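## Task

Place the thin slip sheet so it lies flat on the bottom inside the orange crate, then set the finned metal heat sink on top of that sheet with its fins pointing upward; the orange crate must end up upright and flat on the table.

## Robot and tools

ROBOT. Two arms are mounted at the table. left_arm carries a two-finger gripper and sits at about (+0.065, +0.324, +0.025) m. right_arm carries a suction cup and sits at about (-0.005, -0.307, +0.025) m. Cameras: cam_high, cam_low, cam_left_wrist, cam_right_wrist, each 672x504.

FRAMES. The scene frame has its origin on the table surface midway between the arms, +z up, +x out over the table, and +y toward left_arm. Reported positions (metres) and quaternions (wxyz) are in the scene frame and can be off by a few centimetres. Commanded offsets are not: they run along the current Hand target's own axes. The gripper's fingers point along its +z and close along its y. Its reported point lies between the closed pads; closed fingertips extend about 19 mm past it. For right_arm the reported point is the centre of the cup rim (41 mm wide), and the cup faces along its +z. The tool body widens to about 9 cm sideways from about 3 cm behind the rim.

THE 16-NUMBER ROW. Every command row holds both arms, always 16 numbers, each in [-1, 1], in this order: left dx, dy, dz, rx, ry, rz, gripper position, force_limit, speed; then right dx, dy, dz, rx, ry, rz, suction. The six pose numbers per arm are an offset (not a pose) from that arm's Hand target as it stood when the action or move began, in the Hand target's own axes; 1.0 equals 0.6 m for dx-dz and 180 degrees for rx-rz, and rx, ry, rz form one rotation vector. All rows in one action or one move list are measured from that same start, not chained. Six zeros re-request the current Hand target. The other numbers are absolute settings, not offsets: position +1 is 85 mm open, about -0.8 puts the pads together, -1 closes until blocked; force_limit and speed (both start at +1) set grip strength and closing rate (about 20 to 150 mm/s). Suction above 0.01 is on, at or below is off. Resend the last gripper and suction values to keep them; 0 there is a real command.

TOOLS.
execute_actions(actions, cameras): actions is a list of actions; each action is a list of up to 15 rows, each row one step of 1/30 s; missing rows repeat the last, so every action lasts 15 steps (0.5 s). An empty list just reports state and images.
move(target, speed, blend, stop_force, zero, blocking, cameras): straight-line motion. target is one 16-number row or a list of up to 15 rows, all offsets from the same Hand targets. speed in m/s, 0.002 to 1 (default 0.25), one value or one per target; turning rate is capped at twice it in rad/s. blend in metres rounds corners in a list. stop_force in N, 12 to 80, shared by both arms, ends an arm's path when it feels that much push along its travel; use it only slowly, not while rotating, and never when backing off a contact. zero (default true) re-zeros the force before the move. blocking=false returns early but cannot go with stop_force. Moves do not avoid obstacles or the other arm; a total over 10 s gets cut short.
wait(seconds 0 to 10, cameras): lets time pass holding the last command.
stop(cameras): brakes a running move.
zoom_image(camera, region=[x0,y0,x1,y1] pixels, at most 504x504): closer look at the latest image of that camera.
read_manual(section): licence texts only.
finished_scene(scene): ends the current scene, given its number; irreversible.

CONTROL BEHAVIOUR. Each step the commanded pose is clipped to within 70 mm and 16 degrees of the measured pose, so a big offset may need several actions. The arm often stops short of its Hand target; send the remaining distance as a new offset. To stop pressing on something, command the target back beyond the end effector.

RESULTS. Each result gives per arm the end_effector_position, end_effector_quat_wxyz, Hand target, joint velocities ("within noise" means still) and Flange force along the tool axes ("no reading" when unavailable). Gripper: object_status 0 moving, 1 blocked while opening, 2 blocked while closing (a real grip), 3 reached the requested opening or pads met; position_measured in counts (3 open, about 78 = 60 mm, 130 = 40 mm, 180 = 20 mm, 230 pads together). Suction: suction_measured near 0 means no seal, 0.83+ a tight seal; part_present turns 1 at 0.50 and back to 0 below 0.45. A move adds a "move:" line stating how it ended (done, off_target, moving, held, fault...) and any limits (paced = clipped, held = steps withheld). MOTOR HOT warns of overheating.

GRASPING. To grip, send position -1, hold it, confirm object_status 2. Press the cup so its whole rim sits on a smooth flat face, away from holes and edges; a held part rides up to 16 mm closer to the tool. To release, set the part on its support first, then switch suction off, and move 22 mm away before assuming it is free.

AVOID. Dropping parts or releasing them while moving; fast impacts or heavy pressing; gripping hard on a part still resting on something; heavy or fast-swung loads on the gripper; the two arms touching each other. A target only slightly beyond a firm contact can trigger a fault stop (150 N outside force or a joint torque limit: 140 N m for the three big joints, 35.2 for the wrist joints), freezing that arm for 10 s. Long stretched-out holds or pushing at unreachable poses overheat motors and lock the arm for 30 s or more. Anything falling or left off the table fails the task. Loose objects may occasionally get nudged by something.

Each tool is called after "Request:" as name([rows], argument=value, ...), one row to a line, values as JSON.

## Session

Request:
execute_actions(actions=[])

Scene clock: 0.00 s.
left_arm: end_effector_position=(+0.1454, +0.1224, +0.2744) position_measured=3 object_status=3 end_effector_quat_wxyz=(-0.500, +0.297, +0.786, -0.208) | right_arm: end_effector_position=(+0.6645, -0.4343, +0.1130) suction_measured=0.00 part_present=0 end_effector_quat_wxyz=(+0.047, -0.221, +0.972, +0.059)
Joint positions: left_arm=[-0.169 0.047 -0.543 0.217 -2.107 -0.558] | right_arm=[-0.063 0.653 0.388 -0.147 -1.252 0.549]
Joint velocities: within noise
Flange force (N): no reading
Hand target: left_arm +0.1454, +0.1224, +0.2744; -0.500, +0.297, +0.786, -0.208 | right_arm +0.6645, -0.4343, +0.1130; +0.047, -0.221, +0.972, +0.059
camera_calibration:
cam_left_wrist: T_world_to_cam=[[0.180572, 0.84774, -0.49873, 0.0186105], [0.580698, -0.501145, -0.641595, 0.178866], [-0.793841, -0.173758, -0.582773, 0.429878], [0, 0, 0, 1]] pos_world=[0.234027, 0.148556, 0.374562]
cam_right_wrist: T_world_to_cam=[[0.503644, -0.848023, -0.164926, -0.673526], [-0.806938, -0.529957, 0.260761, 0.323146], [-0.308535, 0.00175402, -0.951211, 0.372959], [0, 0, 0, 1]] pos_world=[0.715047, -0.400566, 0.159417]

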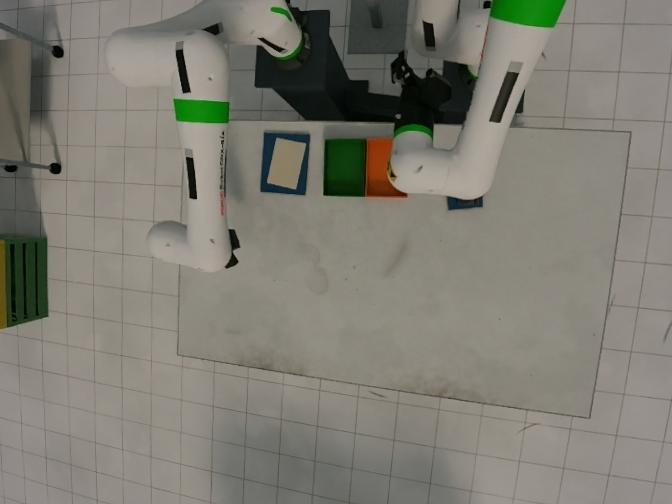

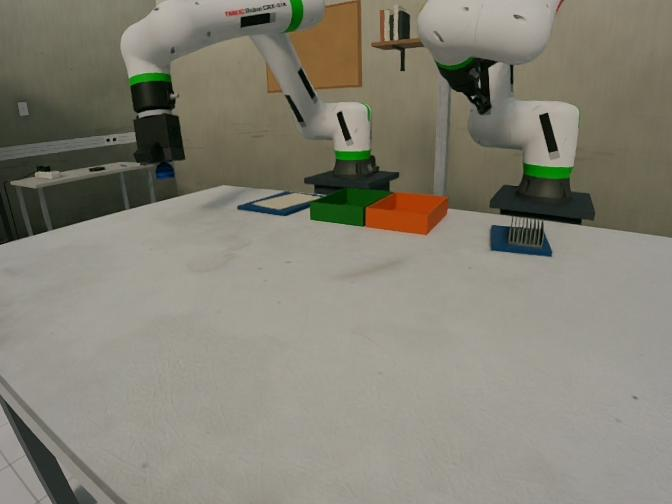

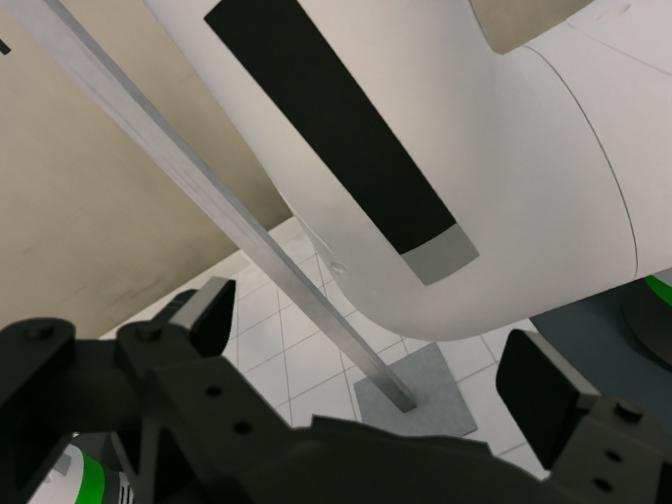

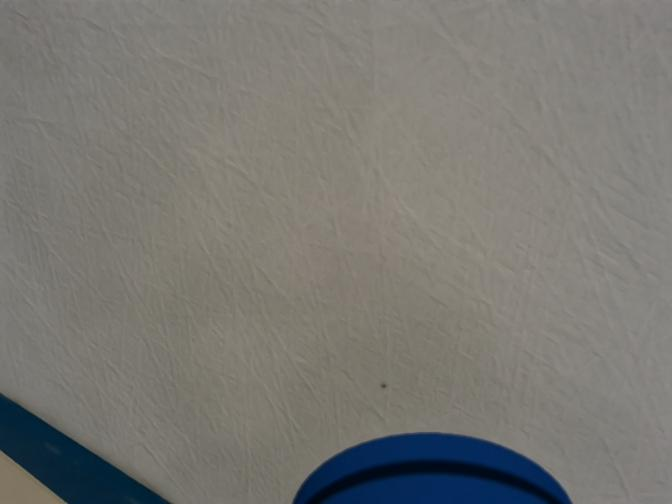

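Request:
move(target=[0.0361,0.3533,-0.378,-0.1428,-0.3433,-0.2039,1,-0.5,0,-0.0312,0.5662,-0.3415,0.0382,0.0304,0.143,0], speed=0.35)

Request:
zoom_image(camera="cam_left_wrist", region=[200, 80, 500, 330])

Request:
zoom_image(camera="cam_right_wrist", region=[30, 150, 400, 420])

Request:
zoom_image(camera="cam_right_wrist", region=[390, 190, 672, 400])

Scene clock: 3.37 s.
left_arm: end_effector_position=(+0.3996, +0.3002, +0.2501) position_measured=3 object_status=3 end_effector_quat_wxyz=(+0.000, +0.000, +1.000, +0.000) | right_arm: end_effector_position=(+0.5198, -0.1500, +0.3497) suction_measured=0.00 part_present=0 end_effector_quat_wxyz=(+0.000, +0.001, +1.000, +0.000)
Joint positions: left_arm=[0.329 -0.294 -0.386 0 -1.478 -0.326] | right_arm=[0.527 0.257 0.346 0 -1.661 -0.532]
Joint velocities: within noise
Flange force (N): left_arm=[-1.5 -0.1 0.6] | right_arm=[9.1 1.0 -0.1]
Hand target: left_arm +0.3997, +0.3002, +0.2501; +0.000, +0.000, +1.000, +0.000 | right_arm +0.5198, -0.1500, +0.3497; +0.000, +0.001, +1.000, +0.000
Off the commanded pose: left_arm 0.000 m, 0 deg | right_arm 0.000 m, 0 deg.
move: done
camera_calibration:
cam_left_wrist: T_world_to_cam=[[-0.183624, 0.982867, -0.0159643, -0.205751], [0.951405, 0.181784, 0.24856, -0.471096], [0.247204, 0.0304533, -0.968485, 0.267554], [0, 0, 0, 1]] pos_world=[0.344282, 0.279716, 0.372933]
cam_right_wrist: T_world_to_cam=[[0.0699162, -0.994337, -0.0800409, -0.146888], [-0.91881, -0.095435, 0.382989, 0.376001], [-0.388459, 0.0467652, -0.920279, 0.590437], [0, 0, 0, 1]] pos_world=[0.585103, -0.137784, 0.387605]

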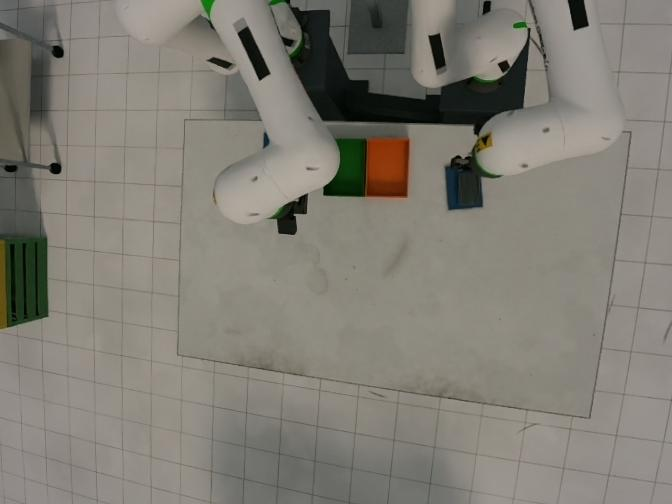

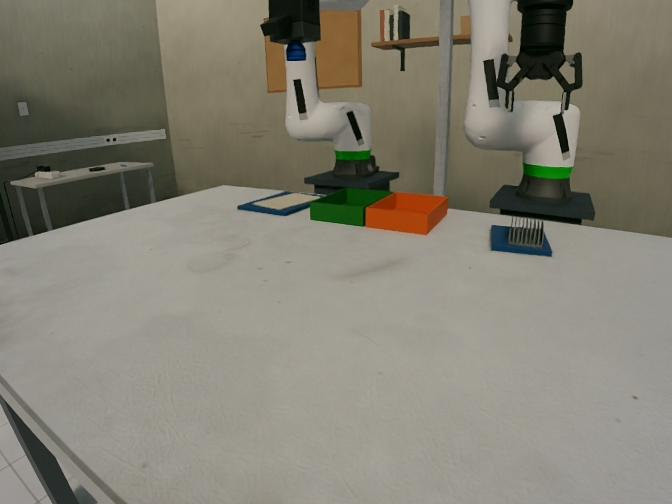

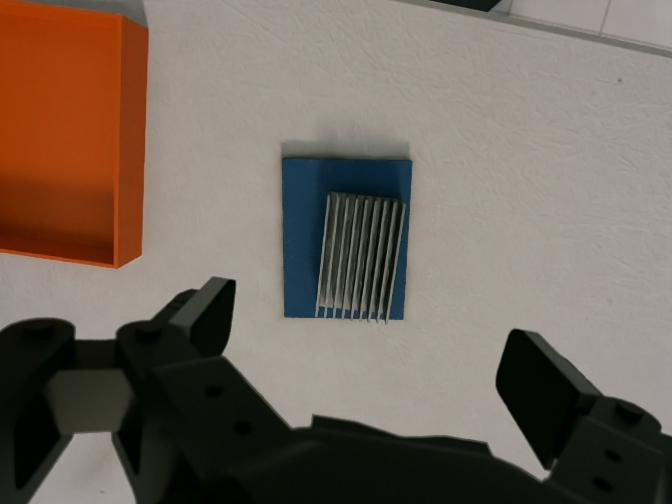

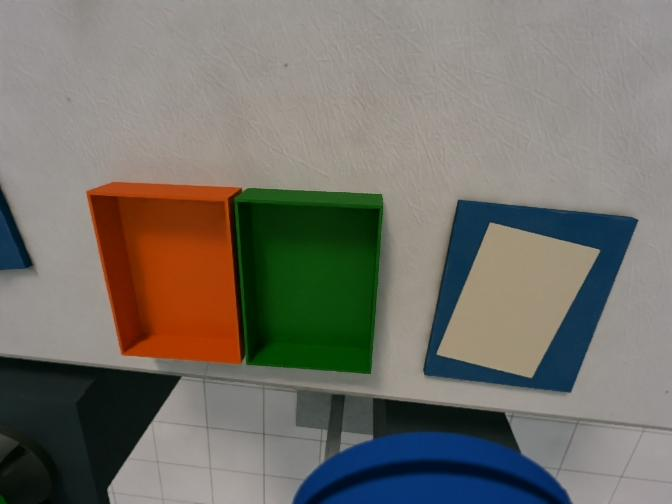

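Scaled by 1.680 from the camera's 672x504 image, which has a finer 960x720 frame.

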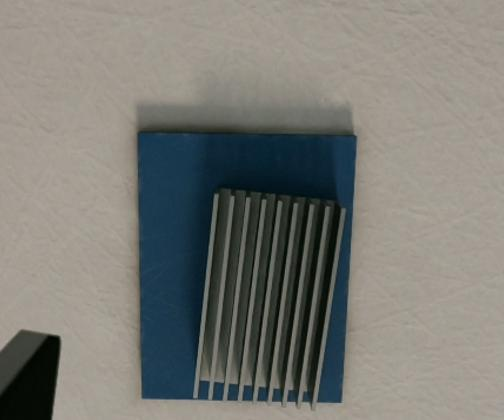

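Scaled by 1.362 from the camera's 672x504 image, which has a finer 960x720 frame.

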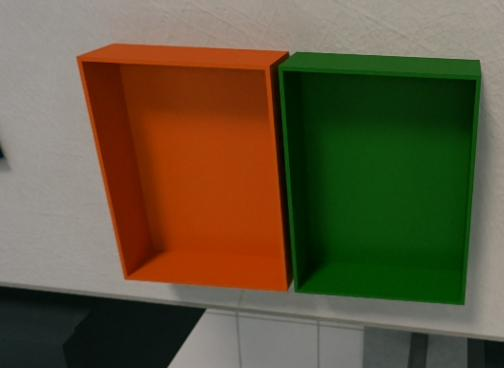

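Scaled by 1.787 from the camera's 672x504 image, which has a finer 960x720 frame.

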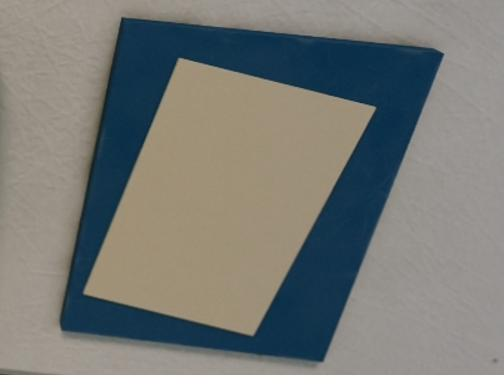

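Request:
move([
  [-0.0488,0.0163,0.25,0,0,-0.0256,0.73,-0.5,-0.5,0.2608,-0.2570,0.5245,0,0,0.0494,0],
], speed=0.35)

Request:
move(target=[0,0,0.1067,0,0,0,0.73,-0.5,-0.5,0,0,0.07,0,0,0,1], speed=0.04, stop_force=12, cameras=["cam_left_wrist","cam_low"])

Scene clock: 7.30 s.
left_arm: end_effector_position=(+0.4290, +0.3100, +0.1001) position_measured=37 object_status=3 end_effector_quat_wxyz=(+0.000, -0.040, +0.999, +0.000) | right_arm: end_effector_position=(+0.3628, -0.3041, +0.0352) suction_measured=0.00 part_present=0 end_effector_quat_wxyz=(+0.000, +0.079, +0.997, +0.000)
Joint positions: left_arm=[0.328 -0.091 -0.59 0 -1.072 -0.246] | right_arm=[0.366 0.063 -0.674 0.001 -0.835 -0.527]
Joint velocities: within noise
Flange force (N): left_arm=[-0.9 0.2 0.9] | right_arm=[7.8 2.7 -7.1]
Hand target: left_arm +0.4290, +0.3100, +0.1001; +0.000, -0.040, +0.999, +0.000 | right_arm +0.3628, -0.3041, +0.0352; +0.000, +0.079, +0.997, +0.000
Off the commanded pose: left_arm 0.000 m, 0 deg | right_arm 0.000 m, 0 deg.
move: done
camera_calibration:
cam_left_wrist: T_world_to_cam=[[-0.262041, 0.964925, -0.0159223, -0.173238], [0.933701, 0.257664, 0.24862, -0.479444], [0.244002, 0.0502819, -0.96847, 0.109959], [0, 0, 0, 1]] pos_world=[0.375431, 0.285169, 0.222933]
cam_right_wrist: T_world_to_cam=[[-0.0845572, -0.9932, -0.0800183, -0.25776], [-0.922587, 0.0477025, 0.382828, 0.3823], [-0.376408, 0.106195, -0.920348, 0.260974], [0, 0, 0, 1]] pos_world=[0.429142, -0.301958, 0.0732062]

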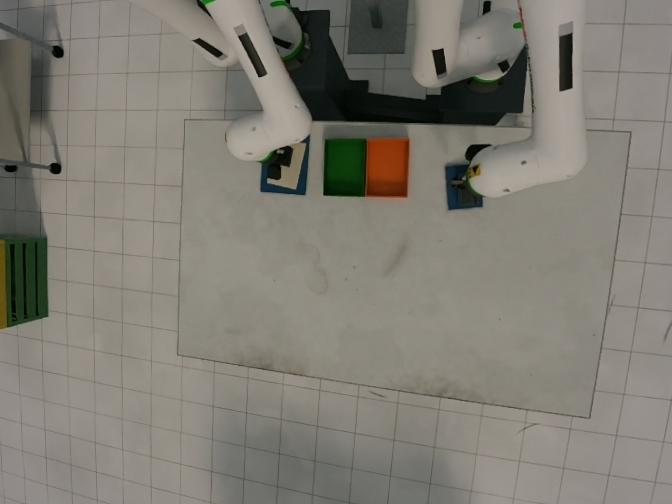

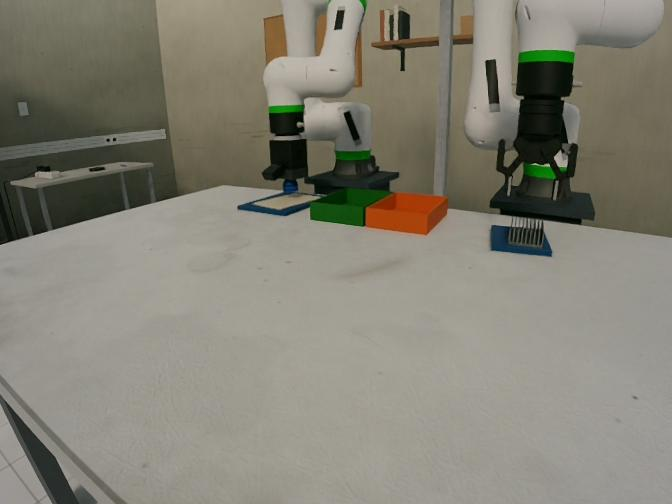

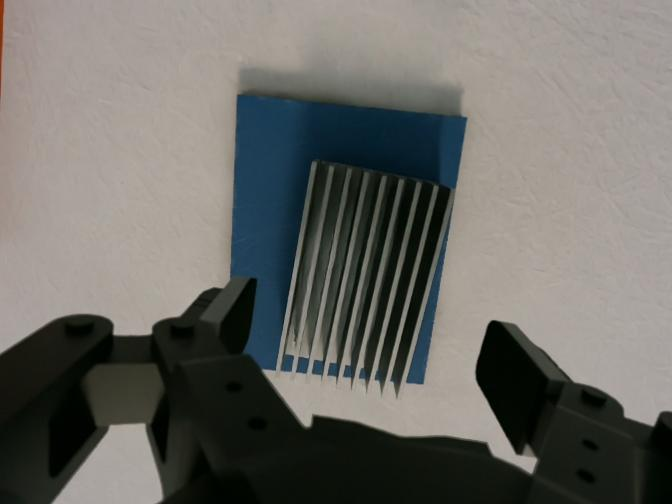

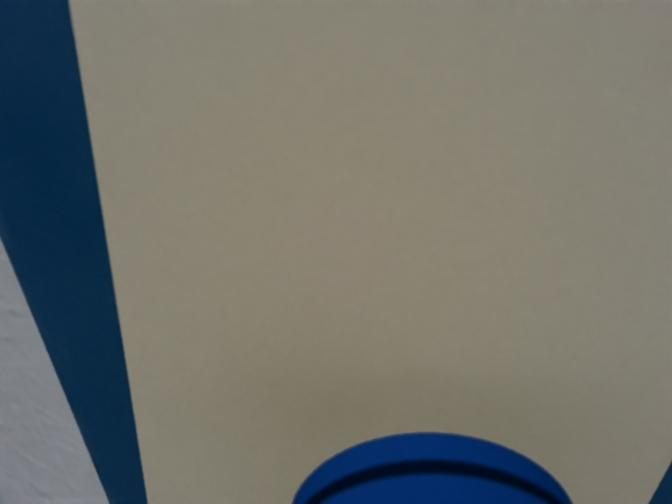

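Scene clock: 9.70 s.
left_arm: end_effector_position=(+0.4290, +0.3100, +0.0361) position_measured=37 object_status=3 end_effector_quat_wxyz=(+0.000, -0.040, +0.999, +0.000) | right_arm: end_effector_position=(+0.3628, -0.3041, -0.0062) suction_measured=0.98 part_present=1 end_effector_quat_wxyz=(+0.000, +0.079, +0.997, +0.000)
Joint positions: left_arm=[0.328 0.017 -0.666 0 -0.888 -0.246] | right_arm=[0.366 0.157 -0.704 0.001 -0.711 -0.527]
Joint velocities: within noise
Flange force (N): left_arm=[-1.1 0.2 0.7] | right_arm=[17.3 3.0 -41.3]
Hand target: left_arm +0.4290, +0.3100, +0.0361; +0.000, -0.040, +0.999, +0.000 | right_arm +0.3628, -0.3041, -0.0062; +0.000, +0.079, +0.997, +0.000 (not the last commanded pose)
Off the commanded pose: left_arm 0.000 m, 0 deg | right_arm 0.001 m, 0 deg.
move: contact (right_arm)
camera_calibration:
cam_left_wrist: T_world_to_cam=[[-0.262041, 0.964925, -0.0159223, -0.174257], [0.933701, 0.257664, 0.24862, -0.463532], [0.244002, 0.0502819, -0.96847, 0.047977], [0, 0, 0, 1]] pos_world=[0.375431, 0.285169, 0.158933]
Images, in order (width x height): cam_low 672x504, cam_left_wrist 672x504.

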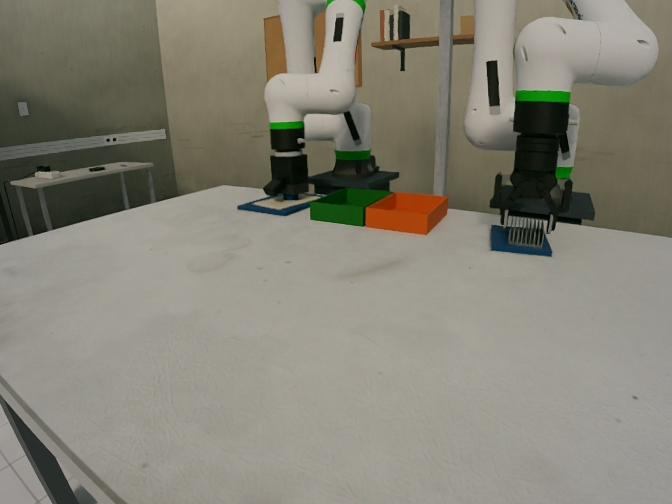

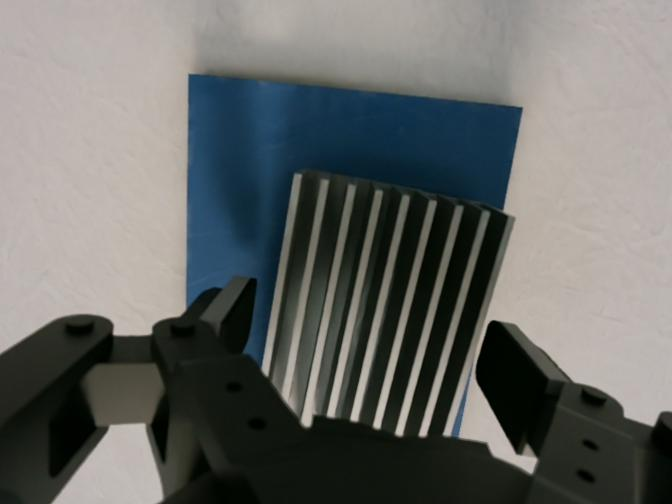

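Request:
move([
  [0,0.0033,0,0,0,0,0.73,-0.5,-0.5,0,0,-0.0937,0,0,0,1],
  [0,0.0033,0,0,0,0,0.73,-0.5,-0.5,0.0795,0.5658,-0.152,0,0,-0.0606,1],
  [0,0.0033,0,0,0,0,-1,-0.5,-0.8,0.0795,0.5658,-0.1037,0,0,-0.0606,1],
], speed=[0.08,0.25,0.12], blend=[0.02,0.015,0])

Request:
zoom_image(camera="cam_high", region=[350, 110, 430, 220])

Request:
zoom_image(camera="cam_low", region=[350, 150, 470, 240])

Scene clock: 14.07 s.
left_arm: end_effector_position=(+0.4288, +0.3120, +0.0361) position_measured=79 object_status=0 end_effector_quat_wxyz=(+0.000, -0.040, +0.999, +0.000) | right_arm: end_effector_position=(+0.3690, +0.0387, +0.0557) suction_measured=0.98 part_present=1 end_effector_quat_wxyz=(+0.000, -0.016, +1.000, +0.000)
Joint positions: left_arm=[0.334 0.016 -0.667 0 -0.888 -0.251] | right_arm=[1.001 0.346 -0.259 0 -0.966 -0.971]
Joint velocities: within noise
Flange force (N): left_arm=[6.4 1.4 -21.3] | right_arm=[6.8 -1.6 -4.5]
Hand target: left_arm +0.4288, +0.3119, +0.0361; +0.000, -0.040, +0.999, +0.000 | right_arm +0.3690, +0.0387, +0.0557; +0.000, -0.016, +1.000, +0.000
Off the commanded pose: left_arm 0.000 m, 0 deg | right_arm 0.000 m, 0 deg.
move: done; blend cut to 0.0145 m at target 2
camera_calibration:
cam_left_wrist: T_world_to_cam=[[-0.262033, 0.964927, -0.0159472, -0.176213], [0.933679, 0.257658, 0.24871, -0.463958], [0.244096, 0.0502807, -0.968447, 0.0478623], [0, 0, 0, 1]] pos_world=[0.375331, 0.287169, 0.158933]
cam_right_wrist: T_world_to_cam=[[0.104991, -0.991247, -0.0800384, 0.0148058], [-0.91488, -0.127824, 0.382956, 0.367813], [-0.389835, 0.0330187, -0.920293, 0.253481], [0, 0, 0, 1]] pos_world=[0.433766, 0.0533219, 0.0936054]

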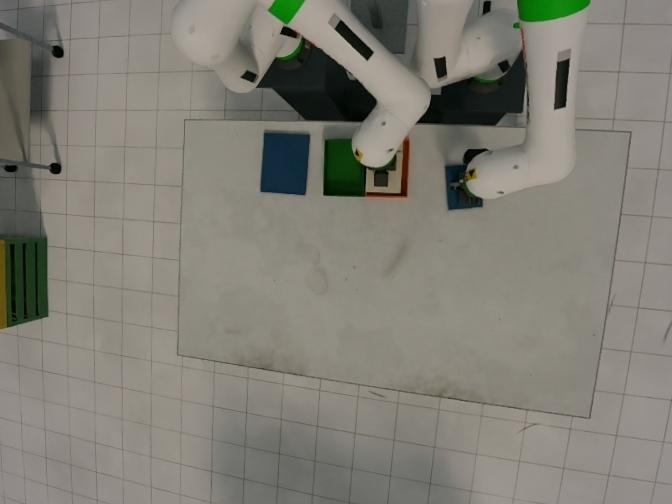

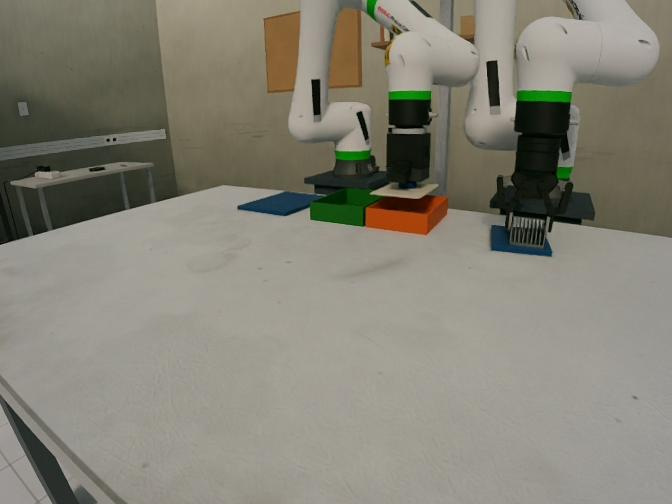

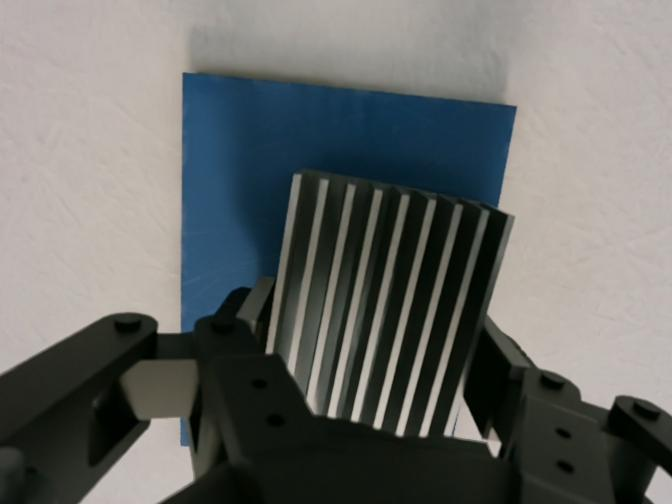

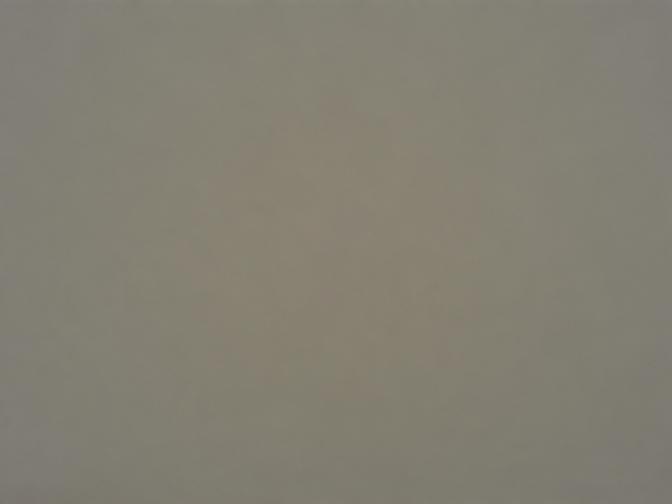

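Scaled by 4.582 from the camera's 672x504 image, which has a finer 960x720 frame.

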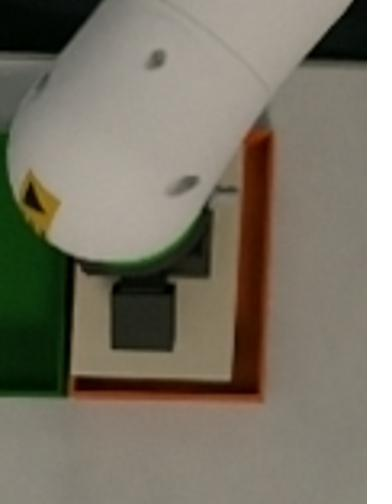

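Scaled by 4.200 from the camera's 672x504 image, which has a finer 960x720 frame.

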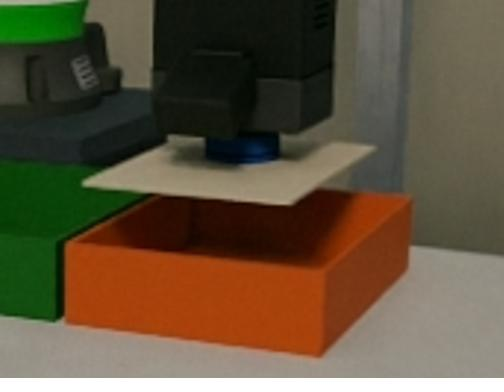

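Request:
move([
  [0,0,0,0,0,0,-1,-0.5,-0.8,-0.0037,0.0099,0,0,0,0,1],
  [0,0,-0.09,0,0,0,-1,-0.5,-0.8,-0.0037,0.0099,0.058,0,0,0,1],
], speed=0.08, cameras=["cam_high","cam_low"])

Request:
zoom_image(camera="cam_high", region=[350, 110, 430, 220])

Request:
zoom_image(camera="cam_low", region=[350, 150, 470, 240])

Scene clock: 16.50 s.
left_arm: end_effector_position=(+0.4288, +0.3119, +0.0900) position_measured=79 object_status=2 end_effector_quat_wxyz=(+0.000, -0.040, +0.999, +0.000) | right_arm: end_effector_position=(+0.3710, +0.0447, +0.0209) suction_measured=0.98 part_present=1 end_effector_quat_wxyz=(+0.000, -0.016, +1.000, +0.000)
Joint positions: left_arm=[0.334 -0.077 -0.604 0 -1.044 -0.251] | right_arm=[1.004 0.411 -0.268 0 -0.893 -0.974]
Joint velocities: within noise
Flange force (N): left_arm=[1.1 0.4 1.9] | right_arm=[6.8 -1.4 -4.9]
Hand target: left_arm +0.4288, +0.3119, +0.0901; +0.000, -0.040, +0.999, +0.000 | right_arm +0.3710, +0.0447, +0.0209; +0.000, -0.016, +1.000, +0.000
Off the commanded pose: left_arm 0.000 m, 0 deg | right_arm 0.000 m, 0 deg.
move: done
Images, in order (width x height): cam_high 672x504, cam_low 672x504.

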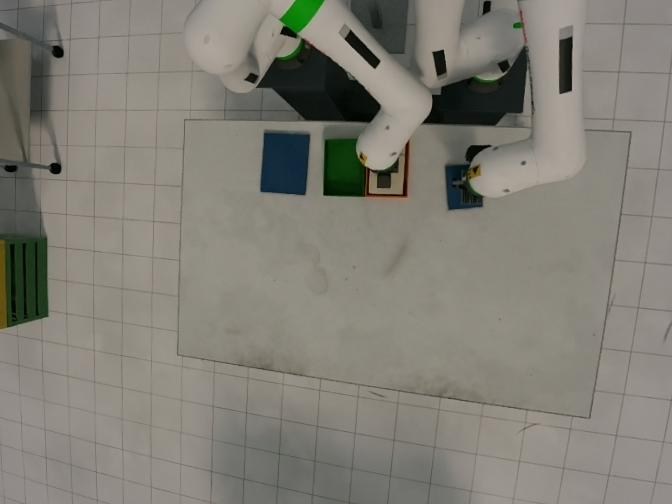

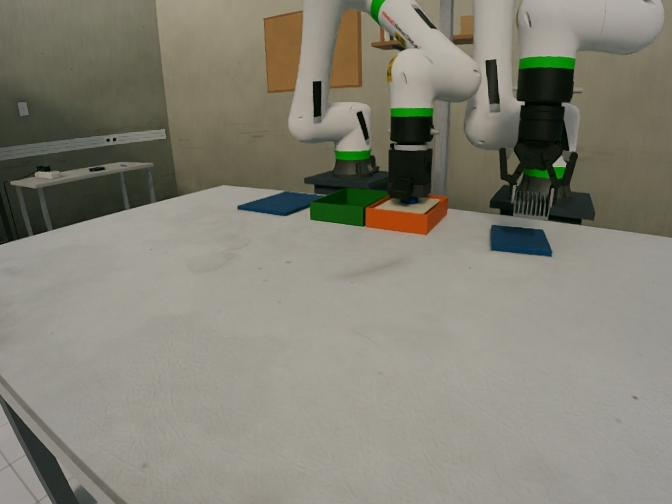

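Scaled by 4.582 from the camera's 672x504 image, which has a finer 960x720 frame.

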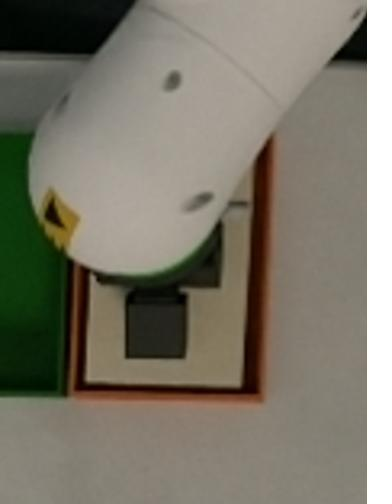

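Scaled by 4.200 from the camera's 672x504 image, which has a finer 960x720 frame.

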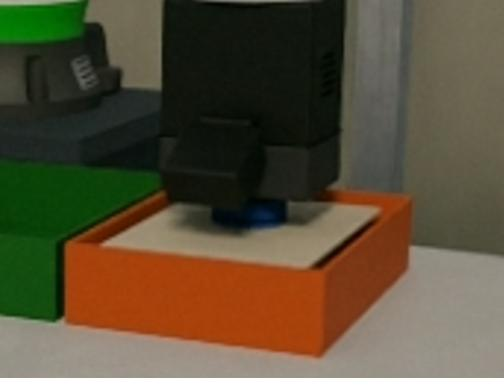

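Request:
move(target=[0,0,0,0,0,0,-1,-0.5,-0.8,0,0.0042,0.0083,0,0,0,1], speed=0.05, cameras=[])

Request:
move(target=[0,0,0,0,0,0,-1,-0.5,-0.8,0,0,0.07,0,0,0,1], speed=0.02, stop_force=12, cameras=[])

Request:
move(target=[0,0,0,0,0,0,-1,-0.5,-0.8,0,0,-0.003,0,0,0,0], speed=0.03, cameras=[])

Request:
move([
  [0,0,0,0,0,0,-1,-0.5,-0.8,0,0,-0.05,0,0,0,0],
  [0,0,-0.13,0,0,0,-1,-0.5,-0.8,-0.05,-0.08,-0.45,0,0,0,0],
], speed=[0.05,0.25], blend=[0.01,0])

Request:
zoom_image(camera="cam_high", region=[350, 110, 430, 220])

Scene clock: 19.33 s.
left_arm: end_effector_position=(+0.4288, +0.3119, +0.0901) position_measured=79 object_status=2 end_effector_quat_wxyz=(+0.000, -0.040, +0.999, +0.000) | right_arm: end_effector_position=(+0.3709, +0.0472, +0.0159) suction_measured=0.98 part_present=1 end_effector_quat_wxyz=(+0.000, -0.016, +1.000, +0.000)
Joint positions: left_arm=[0.334 -0.077 -0.604 0 -1.044 -0.251] | right_arm=[1.006 0.422 -0.266 0 -0.884 -0.977]
Joint velocities: within noise
Flange force (N): left_arm=[-1.1 0.2 3.2] | right_arm=[6.6 -2.0 -5.2]
Hand target: left_arm +0.4288, +0.3119, +0.0901; +0.000, -0.040, +0.999, +0.000 | right_arm +0.3709, +0.0472, +0.0159; +0.000, -0.016, +1.000, +0.000
Off the commanded pose: left_arm 0.000 m, 0 deg | right_arm 0.000 m, 0 deg.
move: done
No camera images: "cameras" was empty.

Scene clock: 21.43 s.
left_arm: end_effector_position=(+0.4288, +0.3119, +0.0901) position_measured=79 object_status=2 end_effector_quat_wxyz=(+0.000, -0.040, +0.999, +0.000) | right_arm: end_effector_position=(+0.3710, +0.0473, -0.0135) suction_measured=0.98 part_present=1 end_effector_quat_wxyz=(+0.000, -0.016, +1.000, +0.000)
Joint positions: left_arm=[0.334 -0.077 -0.604 0 -1.044 -0.251] | right_arm=[1.006 0.471 -0.281 0 -0.819 -0.977]
Joint velocities: within noise
Flange force (N): left_arm=[-0.8 0.2 3.2] | right_arm=[9.9 -4.3 -41.4]
Hand target: left_arm +0.4288, +0.3119, +0.0901; +0.000, -0.040, +0.999, +0.000 | right_arm +0.3710, +0.0473, -0.0135; +0.000, -0.016, +1.000, +0.000 (not the last commanded pose)
Off the commanded pose: left_arm 0.000 m, 0 deg | right_arm 0.013 m, 0 deg.
move: contact (right_arm)
No camera images: "cameras" was empty.

Scene clock: 22.13 s.
left_arm: end_effector_position=(+0.4288, +0.3119, +0.0901) position_measured=79 object_status=2 end_effector_quat_wxyz=(+0.000, -0.040, +0.999, +0.000) | right_arm: end_effector_position=(+0.3710, +0.0473, -0.0118) suction_measured=0.00 part_present=0 end_effector_quat_wxyz=(+0.000, -0.016, +1.000, +0.000)
Joint positions: left_arm=[0.334 -0.077 -0.604 0 -1.044 -0.251] | right_arm=[1.006 0.468 -0.28 0 -0.823 -0.977]
Joint velocities: within noise
Flange force (N): left_arm=[-0.6 0.3 2.9] | right_arm=[5.7 -1.2 -22.0]
Hand target: left_arm +0.4288, +0.3119, +0.0901; +0.000, -0.040, +0.999, +0.000 | right_arm +0.3710, +0.0473, -0.0117; +0.000, -0.016, +1.000, +0.000
Off the commanded pose: left_arm 0.000 m, 0 deg | right_arm 0.000 m, 0 deg.
move: done
No camera images: "cameras" was empty.

Scene clock: 24.17 s.
left_arm: end_effector_position=(+0.4288, +0.3119, +0.1681) position_measured=79 object_status=2 end_effector_quat_wxyz=(+0.000, -0.040, +0.999, +0.000) | right_arm: end_effector_position=(+0.4026, +0.0004, +0.2582) suction_measured=0.00 part_present=0 end_effector_quat_wxyz=(+0.000, -0.016, +1.000, +0.000)
Joint positions: left_arm=[0.334 -0.168 -0.484 0 -1.255 -0.251] | right_arm=[0.9 0.167 0.025 0 -1.429 -0.87]
Joint velocities: within noise
Flange force (N): left_arm=[-1.2 0.1 3.1] | right_arm=[9.6 -3.3 -0.3]
Hand target: left_arm +0.4288, +0.3119, +0.1681; +0.000, -0.040, +0.999, +0.000 | right_arm +0.4026, +0.0004, +0.2583; +0.000, -0.016, +1.000, +0.000
Off the commanded pose: left_arm 0.000 m, 0 deg | right_arm 0.000 m, 0 deg.
move: done
camera_calibration:
cam_left_wrist: T_world_to_cam=[[-0.262017, 0.96493, -0.0160156, -0.174122], [0.933707, 0.257665, 0.248595, -0.496674], [0.244003, 0.0501822, -0.968475, 0.175793], [0, 0, 0, 1]] pos_world=[0.375231, 0.287169, 0.290933]
cam_right_wrist: T_world_to_cam=[[0.105011, -0.991229, -0.0802406, -0.0104205], [-0.91493, -0.127916, 0.382806, 0.31614], [-0.389712, 0.0332158, -0.920338, 0.454249], [0, 0, 0, 1]] pos_world=[0.467366, 0.0150221, 0.296206]

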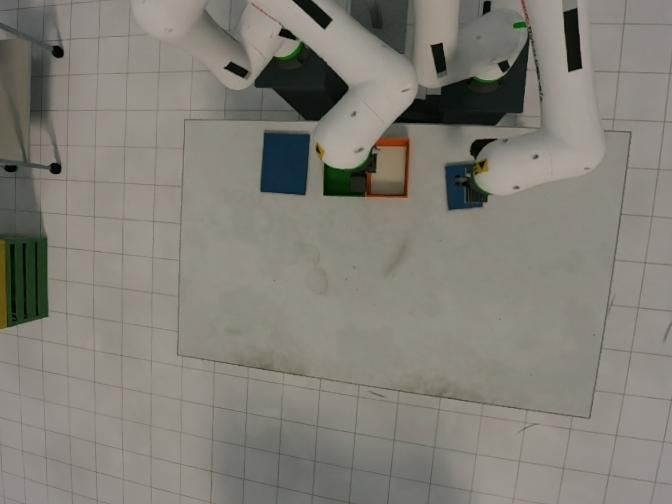

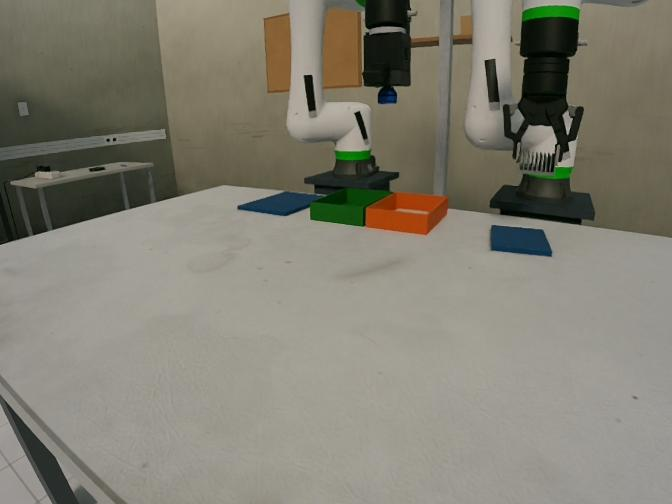

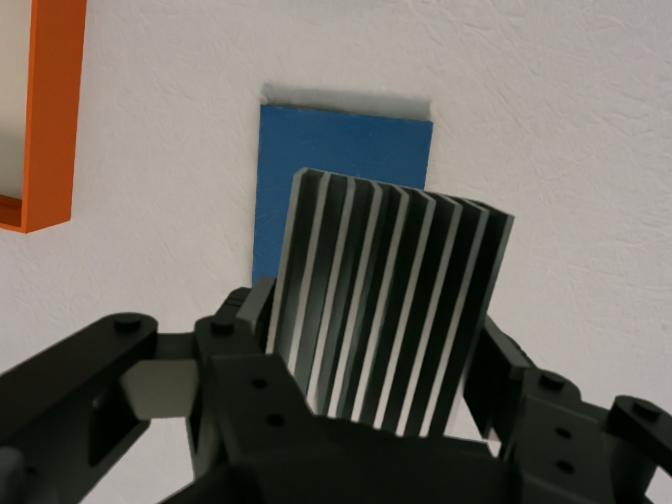

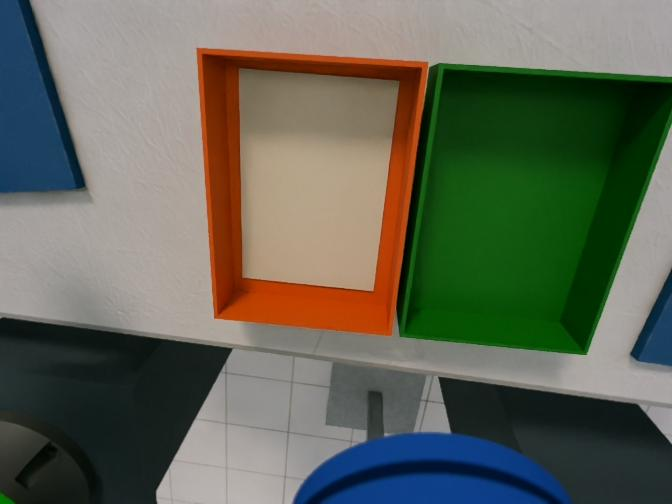

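Scaled by 4.582 from the camera's 672x504 image, which has a finer 960x720 frame.

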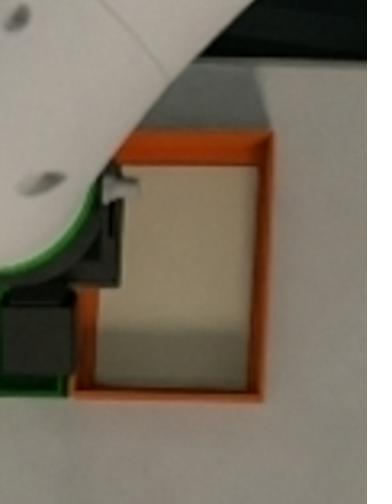

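Request:
zoom_image(camera="cam_right_wrist", region=[190, 30, 440, 350])

Scaled by 1.575 from the camera's 672x504 image, which has a finer 960x720 frame.

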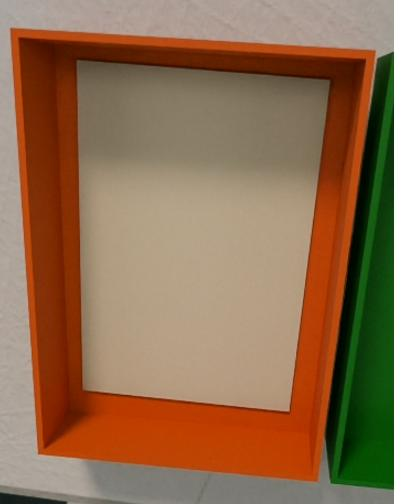

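Request:
move(target=[0.0965,-0.4335,0.07,0,0,0.0144,-1,-0.5,-0.8,0.236,-0.542,0,0,0,0,0], speed=0.25)

Request:
zoom_image(camera="cam_left_wrist", region=[150, 0, 650, 320])

Scene clock: 26.80 s.
left_arm: end_effector_position=(+0.3921, +0.0480, +0.1260) position_measured=79 object_status=2 end_effector_quat_wxyz=(+0.000, -0.018, +1.000, +0.000) | right_arm: end_effector_position=(+0.2718, -0.3292, +0.2585) suction_measured=0.00 part_present=0 end_effector_quat_wxyz=(+0.000, -0.016, +1.000, +0.000)
Joint positions: left_arm=[-0.39 0.043 -0.391 0 -1.136 0.428] | right_arm=[0.403 -0.465 -0.518 0 -1.518 -0.374]
Joint velocities: within noise
Flange force (N): left_arm=[-0.1 0.5 2.4] | right_arm=[8.2 5.0 -1.2]
Hand target: left_arm +0.3921, +0.0480, +0.1260; +0.000, -0.018, +1.000, +0.000 | right_arm +0.2718, -0.3292, +0.2585; +0.000, -0.016, +1.000, +0.000
Off the commanded pose: left_arm 0.000 m, 0 deg | right_arm 0.000 m, 0 deg.
move: done
camera_calibration:
cam_left_wrist: T_world_to_cam=[[-0.218132, 0.975788, -0.0159984, 0.0525939], [0.944368, 0.215186, 0.248725, -0.386177], [0.246145, 0.0391465, -0.968442, 0.156891], [0, 0, 0, 1]] pos_world=[0.337547, 0.0256377, 0.248833]
cam_right_wrist: T_world_to_cam=[[0.105011, -0.991229, -0.0802406, -0.32337], [-0.91493, -0.127916, 0.382806, 0.154191], [-0.389712, 0.0332158, -0.920338, 0.414498], [0, 0, 0, 1]] pos_world=[0.336566, -0.314578, 0.296506]

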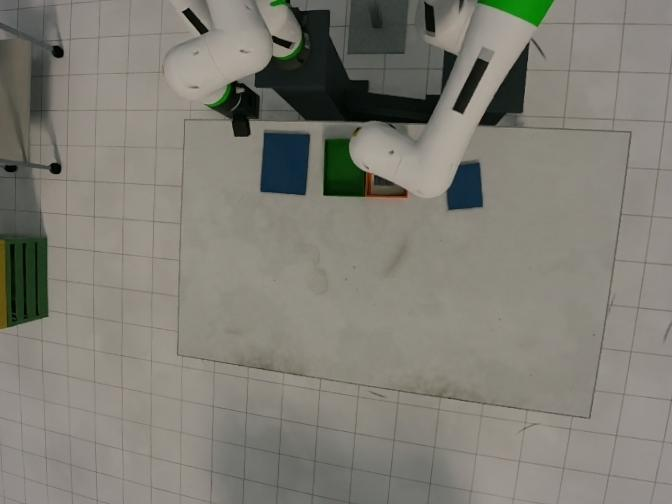

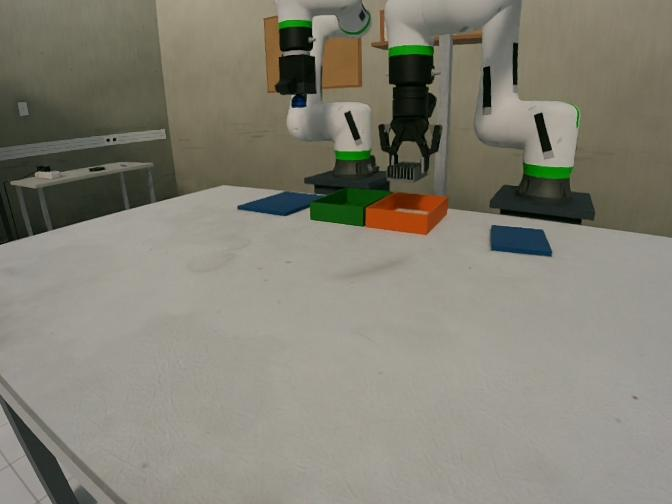

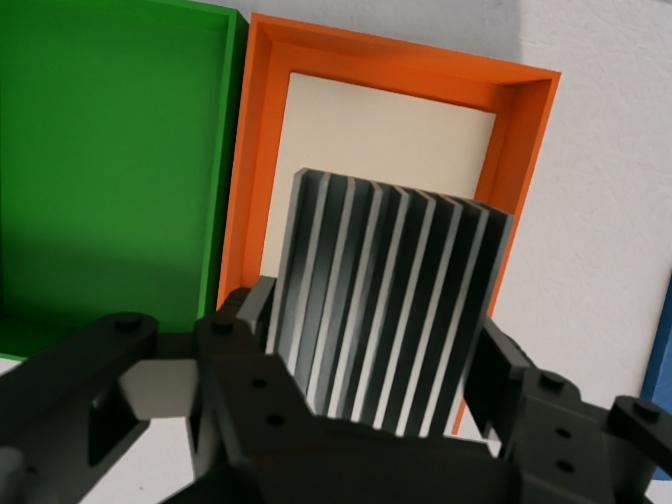

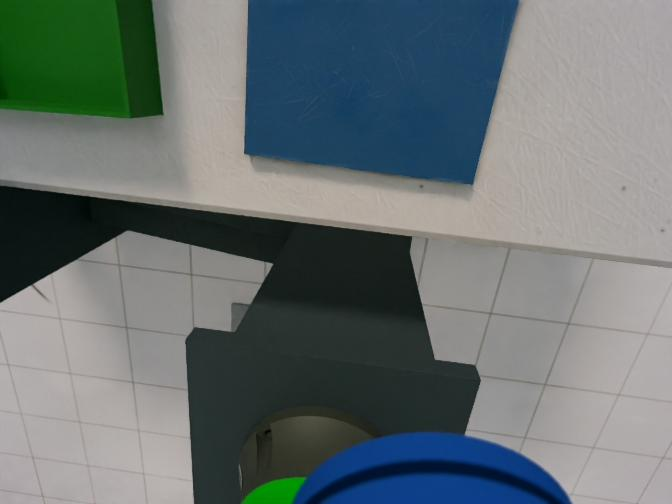

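Scaled by 1.008 from the camera's 672x504 image, which has a finer 960x720 frame.

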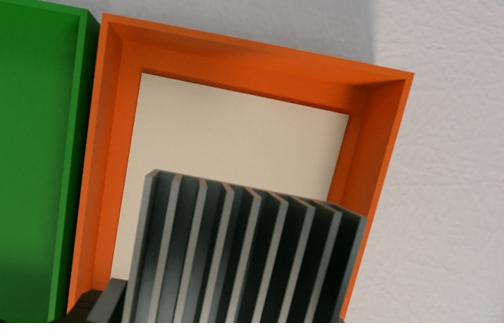

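Request:
move([
  [0.0083,0,0.03,0,0,-0.003,-1,-0.5,-0.8,0,0,0,0,0,0,0],
  [0.0083,0,0.14,0,0,-0.003,-1,-0.5,-0.8,0,0,0,0,0,0,0],
], speed=0.12, blend=[0.01,0])

Request:
zoom_image(camera="cam_low", region=[350, 130, 470, 240])

Scene clock: 28.57 s.
left_arm: end_effector_position=(+0.3871, +0.0479, +0.0420) position_measured=79 object_status=2 end_effector_quat_wxyz=(+0.000, -0.022, +1.000, +0.000) | right_arm: end_effector_position=(+0.2718, -0.3292, +0.2585) suction_measured=0.00 part_present=0 end_effector_quat_wxyz=(+0.000, -0.016, +1.000, +0.000)
Joint positions: left_arm=[-0.395 0.152 -0.499 0 -0.919 0.442] | right_arm=[0.403 -0.465 -0.518 0 -1.518 -0.374]
Joint velocities: within noise
Flange force (N): left_arm=[0.0 0.7 2.5] | right_arm=[7.9 5.7 -1.8]
Hand target: left_arm +0.3871, +0.0478, +0.0420; +0.000, -0.023, +1.000, +0.000 | right_arm +0.2718, -0.3292, +0.2585; +0.000, -0.016, +1.000, +0.000
Off the commanded pose: left_arm 0.000 m, 0 deg | right_arm 0.000 m, 0 deg.
move: done; blend cut to 0.0093 m at target 1
camera_calibration:
cam_left_wrist: T_world_to_cam=[[-0.22732, 0.97369, -0.015941, 0.0538872], [0.94233, 0.224069, 0.248611, -0.360166], [0.245642, 0.0414926, -0.968472, 0.076856], [0, 0, 0, 1]] pos_world=[0.332765, 0.0250437, 0.164833]
cam_right_wrist: T_world_to_cam=[[0.105011, -0.991229, -0.0802406, -0.32337], [-0.91493, -0.127916, 0.382806, 0.154191], [-0.389712, 0.0332158, -0.920338, 0.414498], [0, 0, 0, 1]] pos_world=[0.336566, -0.314578, 0.296506]

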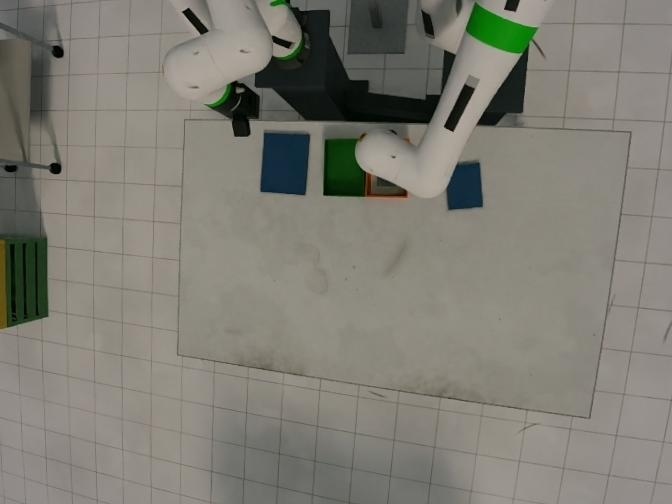

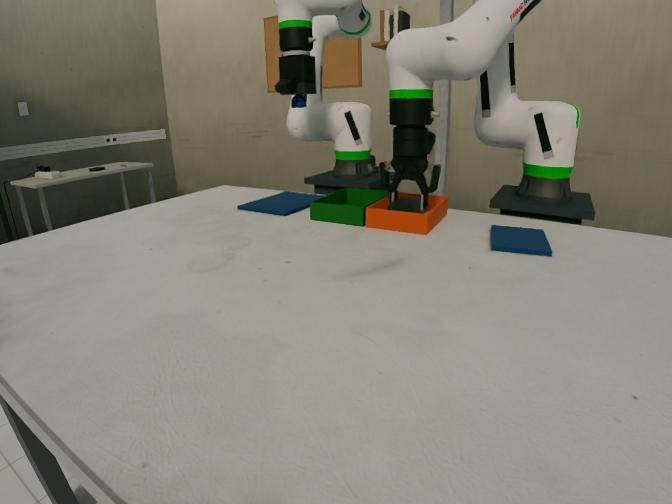

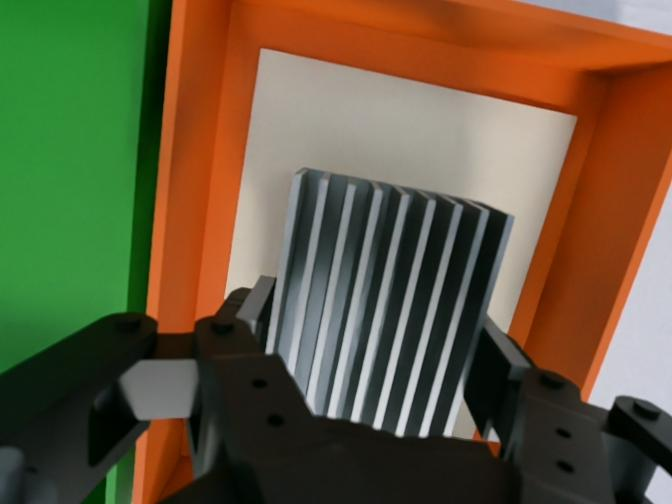

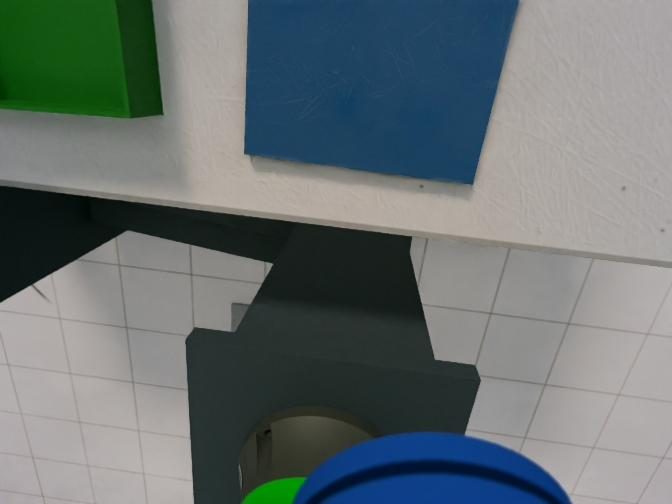

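Scaled by 4.200 from the camera's 672x504 image, which has a finer 960x720 frame.

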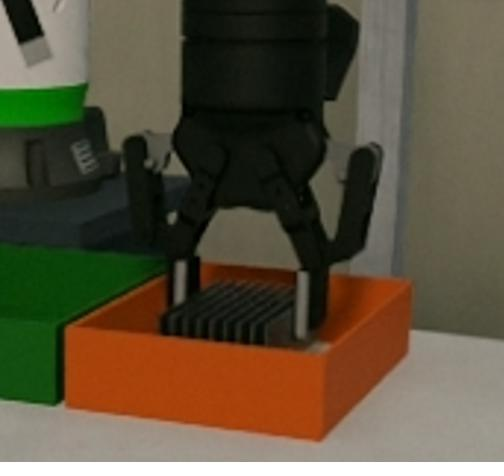

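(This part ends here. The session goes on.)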